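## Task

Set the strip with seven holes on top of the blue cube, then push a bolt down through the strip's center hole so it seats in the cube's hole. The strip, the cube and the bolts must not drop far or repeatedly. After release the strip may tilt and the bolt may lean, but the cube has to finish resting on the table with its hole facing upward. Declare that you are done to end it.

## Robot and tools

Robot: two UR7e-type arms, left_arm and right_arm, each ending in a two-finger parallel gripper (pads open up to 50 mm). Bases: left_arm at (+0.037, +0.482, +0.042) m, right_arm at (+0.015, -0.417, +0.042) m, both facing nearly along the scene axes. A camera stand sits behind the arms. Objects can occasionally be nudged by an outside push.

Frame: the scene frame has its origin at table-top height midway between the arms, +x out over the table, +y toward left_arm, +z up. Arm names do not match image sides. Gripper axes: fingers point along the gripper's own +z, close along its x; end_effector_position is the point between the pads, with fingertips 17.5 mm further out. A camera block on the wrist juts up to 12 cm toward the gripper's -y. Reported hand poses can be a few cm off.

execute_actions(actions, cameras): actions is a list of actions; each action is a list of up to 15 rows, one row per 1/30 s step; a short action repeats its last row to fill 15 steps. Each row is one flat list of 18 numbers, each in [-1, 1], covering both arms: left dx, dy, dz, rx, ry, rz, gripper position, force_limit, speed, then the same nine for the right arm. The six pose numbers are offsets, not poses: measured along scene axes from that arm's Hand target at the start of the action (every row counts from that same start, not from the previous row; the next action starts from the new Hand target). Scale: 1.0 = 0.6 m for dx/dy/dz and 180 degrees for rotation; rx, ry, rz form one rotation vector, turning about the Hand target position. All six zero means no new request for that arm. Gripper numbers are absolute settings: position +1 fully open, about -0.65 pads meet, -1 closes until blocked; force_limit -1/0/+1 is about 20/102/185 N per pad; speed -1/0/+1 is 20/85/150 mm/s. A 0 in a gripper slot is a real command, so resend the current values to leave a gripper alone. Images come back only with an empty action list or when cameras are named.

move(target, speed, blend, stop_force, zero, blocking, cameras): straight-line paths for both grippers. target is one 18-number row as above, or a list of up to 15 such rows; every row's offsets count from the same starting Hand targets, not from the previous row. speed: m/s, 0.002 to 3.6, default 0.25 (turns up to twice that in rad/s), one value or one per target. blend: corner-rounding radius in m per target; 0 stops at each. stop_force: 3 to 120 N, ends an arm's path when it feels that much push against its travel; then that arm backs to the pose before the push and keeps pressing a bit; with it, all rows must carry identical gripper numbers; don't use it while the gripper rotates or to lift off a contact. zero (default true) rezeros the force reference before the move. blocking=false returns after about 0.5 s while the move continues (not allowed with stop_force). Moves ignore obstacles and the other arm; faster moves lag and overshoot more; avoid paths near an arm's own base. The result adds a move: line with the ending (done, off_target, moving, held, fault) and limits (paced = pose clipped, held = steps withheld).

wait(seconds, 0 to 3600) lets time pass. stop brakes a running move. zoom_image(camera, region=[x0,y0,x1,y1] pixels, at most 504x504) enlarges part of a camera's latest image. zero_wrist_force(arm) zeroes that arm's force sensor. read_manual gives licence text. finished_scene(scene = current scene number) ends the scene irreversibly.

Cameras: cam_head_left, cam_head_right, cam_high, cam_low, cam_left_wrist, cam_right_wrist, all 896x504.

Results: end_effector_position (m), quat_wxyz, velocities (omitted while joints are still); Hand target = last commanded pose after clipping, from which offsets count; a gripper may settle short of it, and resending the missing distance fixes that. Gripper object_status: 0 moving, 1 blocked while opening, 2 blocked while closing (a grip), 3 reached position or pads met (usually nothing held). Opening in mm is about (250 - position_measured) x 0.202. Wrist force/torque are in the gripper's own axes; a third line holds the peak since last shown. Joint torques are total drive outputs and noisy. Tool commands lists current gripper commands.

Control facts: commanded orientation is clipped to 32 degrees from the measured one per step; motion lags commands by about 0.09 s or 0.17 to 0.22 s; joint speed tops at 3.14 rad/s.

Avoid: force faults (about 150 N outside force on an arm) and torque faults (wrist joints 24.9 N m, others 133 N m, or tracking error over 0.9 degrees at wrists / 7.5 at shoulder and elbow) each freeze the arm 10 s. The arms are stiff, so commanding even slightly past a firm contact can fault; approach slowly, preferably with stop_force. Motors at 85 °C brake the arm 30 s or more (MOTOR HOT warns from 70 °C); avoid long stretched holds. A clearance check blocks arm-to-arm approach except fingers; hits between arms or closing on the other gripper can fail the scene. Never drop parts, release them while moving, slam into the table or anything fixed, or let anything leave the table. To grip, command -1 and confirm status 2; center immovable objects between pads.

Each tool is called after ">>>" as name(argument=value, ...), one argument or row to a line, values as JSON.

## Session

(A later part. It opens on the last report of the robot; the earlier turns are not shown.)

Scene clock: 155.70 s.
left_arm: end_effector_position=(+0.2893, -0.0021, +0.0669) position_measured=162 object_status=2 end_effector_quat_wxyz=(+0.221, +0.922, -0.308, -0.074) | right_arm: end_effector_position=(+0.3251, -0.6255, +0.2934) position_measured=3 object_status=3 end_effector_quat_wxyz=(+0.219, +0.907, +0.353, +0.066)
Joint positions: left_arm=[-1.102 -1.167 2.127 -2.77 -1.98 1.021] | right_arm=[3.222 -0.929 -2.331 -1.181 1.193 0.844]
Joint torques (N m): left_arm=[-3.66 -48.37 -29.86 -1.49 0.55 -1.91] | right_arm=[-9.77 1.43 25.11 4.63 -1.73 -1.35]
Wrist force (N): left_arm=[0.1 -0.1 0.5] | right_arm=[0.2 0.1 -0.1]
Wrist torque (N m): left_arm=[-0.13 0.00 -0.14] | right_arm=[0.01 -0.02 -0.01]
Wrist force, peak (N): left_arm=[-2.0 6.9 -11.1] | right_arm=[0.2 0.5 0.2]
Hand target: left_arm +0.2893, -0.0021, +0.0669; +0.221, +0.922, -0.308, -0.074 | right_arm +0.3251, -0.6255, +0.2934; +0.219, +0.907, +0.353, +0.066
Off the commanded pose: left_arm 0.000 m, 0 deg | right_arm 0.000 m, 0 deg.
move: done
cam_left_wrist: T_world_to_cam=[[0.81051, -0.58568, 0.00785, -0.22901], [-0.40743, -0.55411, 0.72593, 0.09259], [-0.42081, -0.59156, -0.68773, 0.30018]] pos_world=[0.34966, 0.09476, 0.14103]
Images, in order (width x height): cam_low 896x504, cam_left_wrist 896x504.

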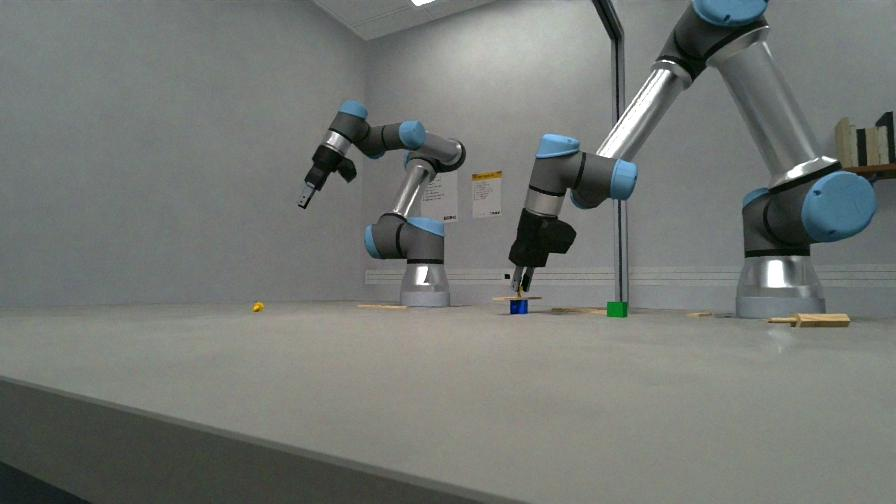

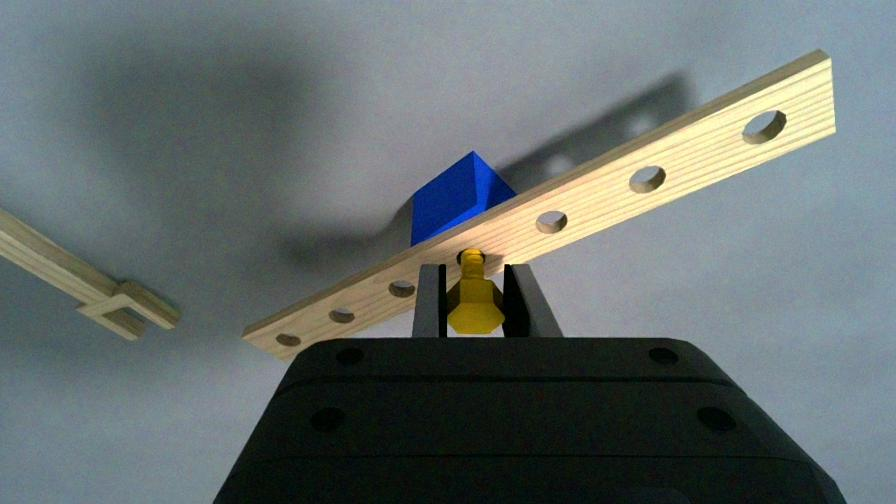

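>>> move(
  target=[0,0,0,0,0,0,0.05,-0.8,-1,0,0,0,0,0,0,1,1,1],
  speed=0.02,
  cameras=["cam_left_wrist","cam_low"],
)

>>> zoom_image(
  camera="cam_left_wrist",
  region=[400, 210, 560, 340],
)

>>> zoom_image(
  camera="cam_low",
  region=[500, 275, 545, 325],
)

Scene clock: 157.10 s.
left_arm: end_effector_position=(+0.2893, -0.0021, +0.0669) position_measured=145 object_status=3 end_effector_quat_wxyz=(+0.221, +0.922, -0.308, -0.074) | right_arm: end_effector_position=(+0.3251, -0.6255, +0.2934) position_measured=3 object_status=3 end_effector_quat_wxyz=(+0.219, +0.907, +0.353, +0.066)
Joint positions: left_arm=[-1.102 -1.167 2.127 -2.77 -1.98 1.021] | right_arm=[3.222 -0.929 -2.331 -1.181 1.193 0.844]
Joint torques (N m): left_arm=[-1.85 -47.86 -30.13 -1.49 0.63 -1.73] | right_arm=[-8.95 1.87 24.76 4.61 -1.81 -1.42]
Wrist force (N): left_arm=[0.3 -0.1 0.7] | right_arm=[0.0 0.3 0.0]
Wrist torque (N m): left_arm=[-0.14 -0.03 -0.14] | right_arm=[0.05 0.00 0.00]
Wrist force, peak (N): left_arm=[0.4 -0.1 0.8] | right_arm=[0.3 0.5 0.3]
Hand target: left_arm +0.2893, -0.0021, +0.0669; +0.221, +0.922, -0.308, -0.074 | right_arm +0.3251, -0.6255, +0.2934; +0.219, +0.907, +0.353, +0.066
Off the commanded pose: left_arm 0.000 m, 0 deg | right_arm 0.000 m, 0 deg.
move: done
cam_left_wrist: T_world_to_cam=[[0.81051, -0.58568, 0.00785, -0.22901], [-0.40743, -0.55411, 0.72593, 0.09259], [-0.42081, -0.59156, -0.68773, 0.30018]] pos_world=[0.34966, 0.09476, 0.14103]
Images, in order (width x height): cam_low 896x504, cam_left_wrist 896x504.

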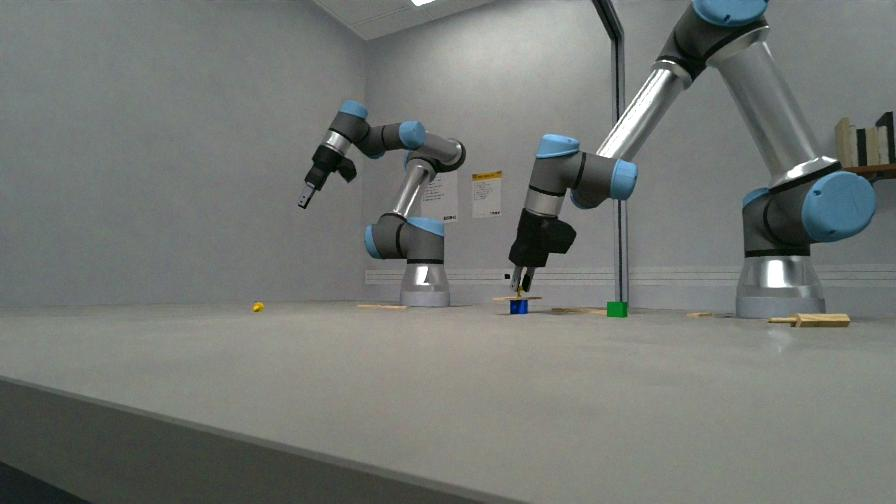

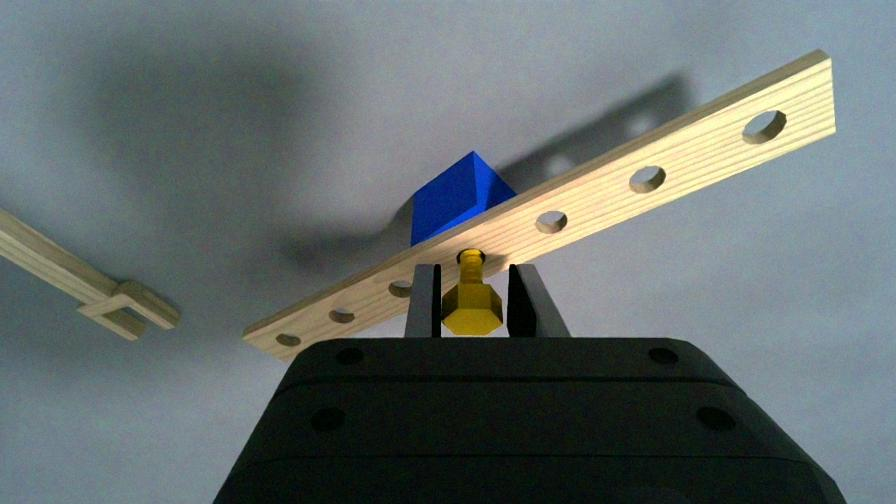

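Scaled by 3.150 from the camera's image (finer frame: 1280x720).

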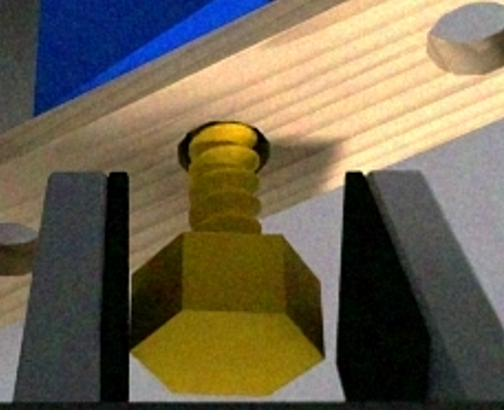

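Scaled by 10.080 from the camera's image (finer frame: 1280x720).

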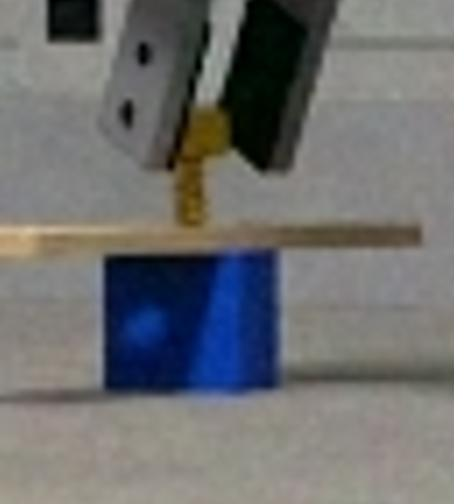

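>>> move(
  target=[0,0,0,0,0,0,0.25,-0.8,-1,0,0,0,0,0,0,1,1,1],
  speed=0.02,
  cameras=["cam_left_wrist","cam_low"],
)

>>> zoom_image(
  camera="cam_left_wrist",
  region=[400, 210, 560, 340],
)

>>> zoom_image(
  camera="cam_low",
  region=[500, 275, 545, 325],
)

Scene clock: 158.43 s.
left_arm: end_effector_position=(+0.2893, -0.0021, +0.0669) position_measured=116 object_status=3 end_effector_quat_wxyz=(+0.221, +0.922, -0.308, -0.074) | right_arm: end_effector_position=(+0.3251, -0.6255, +0.2934) position_measured=3 object_status=3 end_effector_quat_wxyz=(+0.219, +0.907, +0.353, +0.066)
Joint positions: left_arm=[-1.102 -1.167 2.127 -2.77 -1.98 1.021] | right_arm=[3.222 -0.929 -2.331 -1.181 1.193 0.844]
Joint torques (N m): left_arm=[0.63 -48.57 -29.75 -1.57 0.39 -1.35] | right_arm=[-10.35 1.52 24.61 4.62 -1.72 -1.49]
Wrist force (N): left_arm=[0.1 -0.1 0.6] | right_arm=[0.2 0.4 0.0]
Wrist torque (N m): left_arm=[-0.14 0.00 -0.14] | right_arm=[0.07 -0.03 0.01]
Wrist force, peak (N): left_arm=[0.0 -0.3 0.9] | right_arm=[-0.1 0.6 0.2]
Hand target: left_arm +0.2893, -0.0021, +0.0669; +0.221, +0.922, -0.308, -0.074 | right_arm +0.3251, -0.6255, +0.2934; +0.219, +0.907, +0.353, +0.066
Off the commanded pose: left_arm 0.000 m, 0 deg | right_arm 0.000 m, 0 deg.
move: done
cam_left_wrist: T_world_to_cam=[[0.81051, -0.58568, 0.00785, -0.22901], [-0.40743, -0.55411, 0.72593, 0.09259], [-0.42081, -0.59156, -0.68773, 0.30018]] pos_world=[0.34966, 0.09476, 0.14103]
Images, in order (width x height): cam_low 896x504, cam_left_wrist 896x504.

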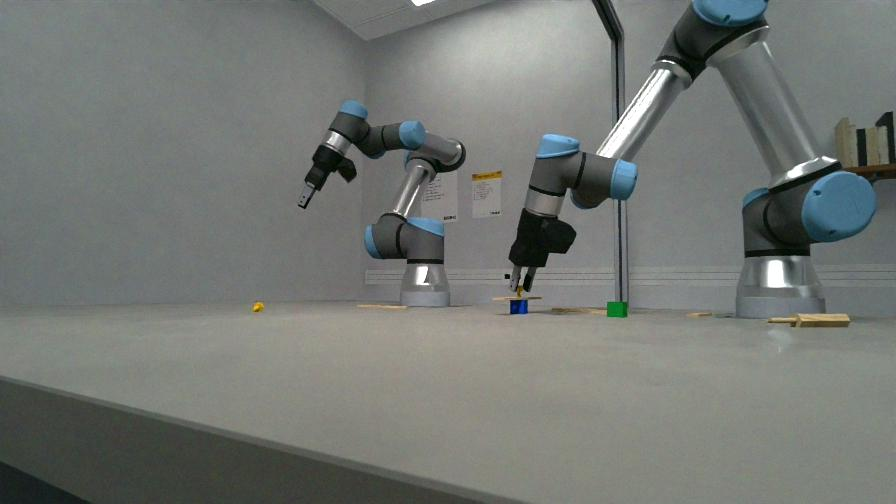

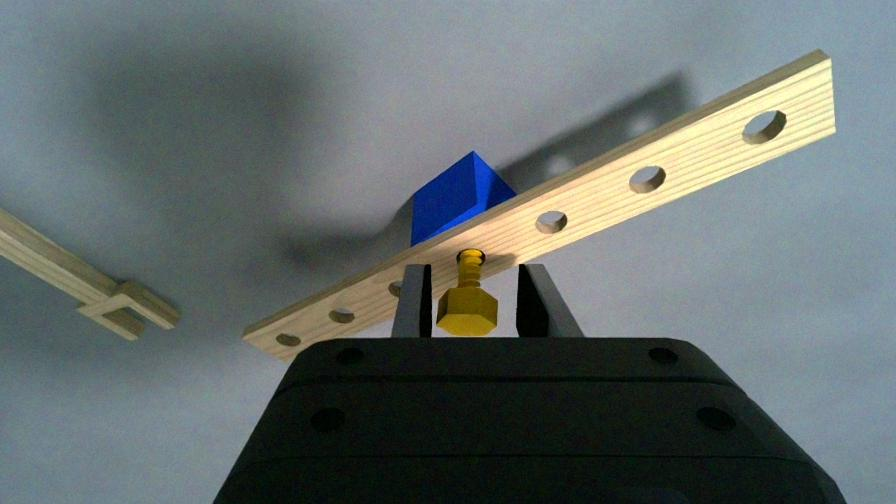

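Scaled by 3.150 from the camera's image (finer frame: 1280x720).

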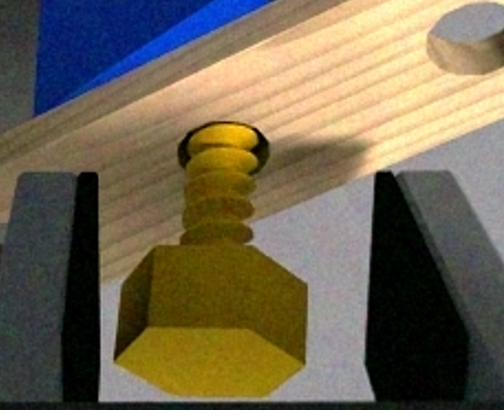

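Scaled by 10.080 from the camera's image (finer frame: 1280x720).

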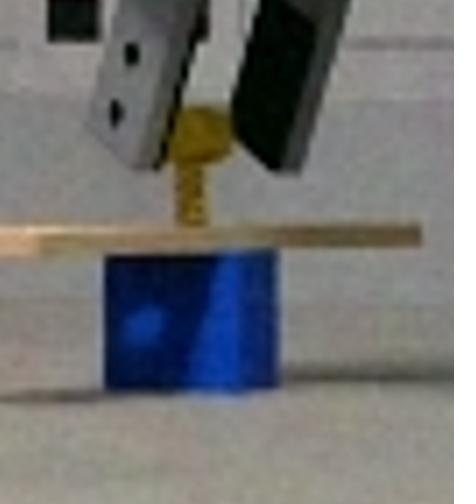

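>>> move(
  target=[
    [0,0,0,0,0,0,1,-0.8,-1,0,0,0,0,0,0,1,1,1],
    [0.041,0.054,0.133,0,0,0,1,-0.8,-1,0,0,0,0,0,0,1,1,1],
  ],
  speed=0.06,
  cameras=["cam_left_wrist","cam_low"],
)

>>> zoom_image(
  camera="cam_left_wrist",
  region=[400, 100, 560, 240],
)

>>> zoom_image(
  camera="cam_low",
  region=[500, 275, 545, 325],
)

Scene clock: 162.57 s.
left_arm: end_effector_position=(+0.3139, +0.0303, +0.1466) position_measured=3 object_status=3 end_effector_quat_wxyz=(+0.221, +0.922, -0.308, -0.074) | right_arm: end_effector_position=(+0.3251, -0.6255, +0.2934) position_measured=3 object_status=3 end_effector_quat_wxyz=(+0.219, +0.907, +0.353, +0.066)
Joint positions: left_arm=[-1.027 -1.353 2.086 -2.511 -1.997 1.102] | right_arm=[3.222 -0.929 -2.331 -1.181 1.193 0.844]
Joint torques (N m): left_arm=[8.07 -44.26 -34.42 -1.31 -2.46 1.71] | right_arm=[-9.86 1.91 25.35 4.69 -1.95 -1.43]
Wrist force (N): left_arm=[-0.1 -0.3 0.4] | right_arm=[0.0 0.2 0.1]
Wrist torque (N m): left_arm=[-0.13 0.00 -0.22] | right_arm=[0.03 0.00 -0.01]
Wrist force, peak (N): left_arm=[0.0 -0.2 1.2] | right_arm=[-0.2 0.7 0.2]
Hand target: left_arm +0.3139, +0.0303, +0.1467; +0.221, +0.922, -0.308, -0.074 | right_arm +0.3251, -0.6255, +0.2934; +0.219, +0.907, +0.353, +0.066
Off the commanded pose: left_arm 0.000 m, 0 deg | right_arm 0.000 m, 0 deg.
move: done
cam_left_wrist: T_world_to_cam=[[0.81057, -0.58559, 0.00784, -0.23063], [-0.40738, -0.55418, 0.7259, 0.06264], [-0.42073, -0.59159, -0.68776, 0.38456]] pos_world=[0.37426, 0.12716, 0.22083]
Images, in order (width x height): cam_low 896x504, cam_left_wrist 896x504.

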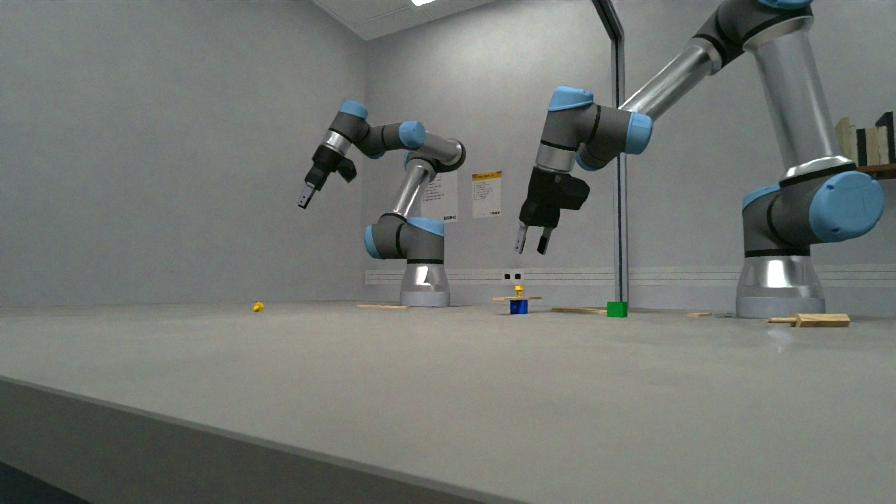

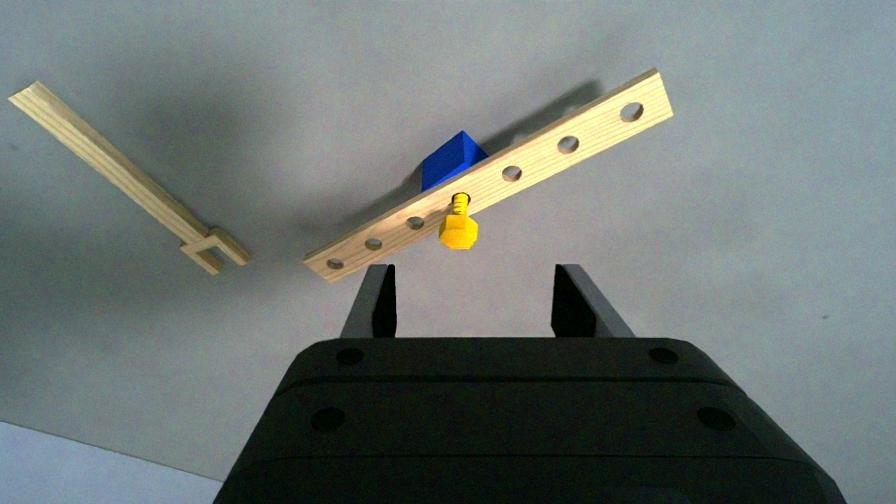

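Scaled by 3.150 from the camera's image (finer frame: 1280x720).

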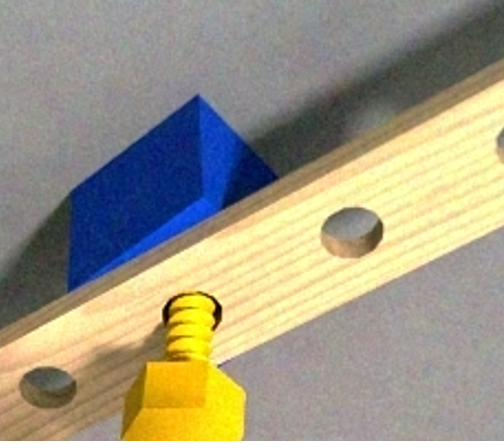

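Scaled by 10.080 from the camera's image (finer frame: 1280x720).

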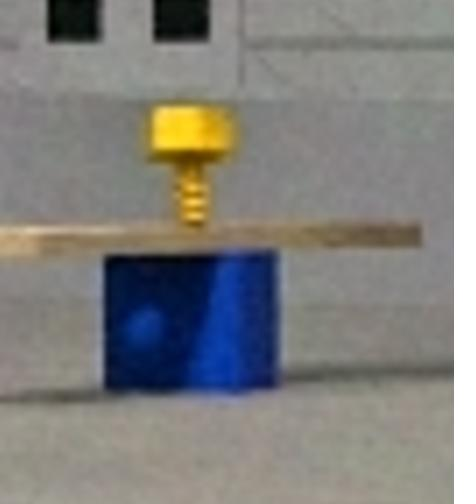

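>>> finished_scene(
  scene=1,
)

The scene is finished: the task was done.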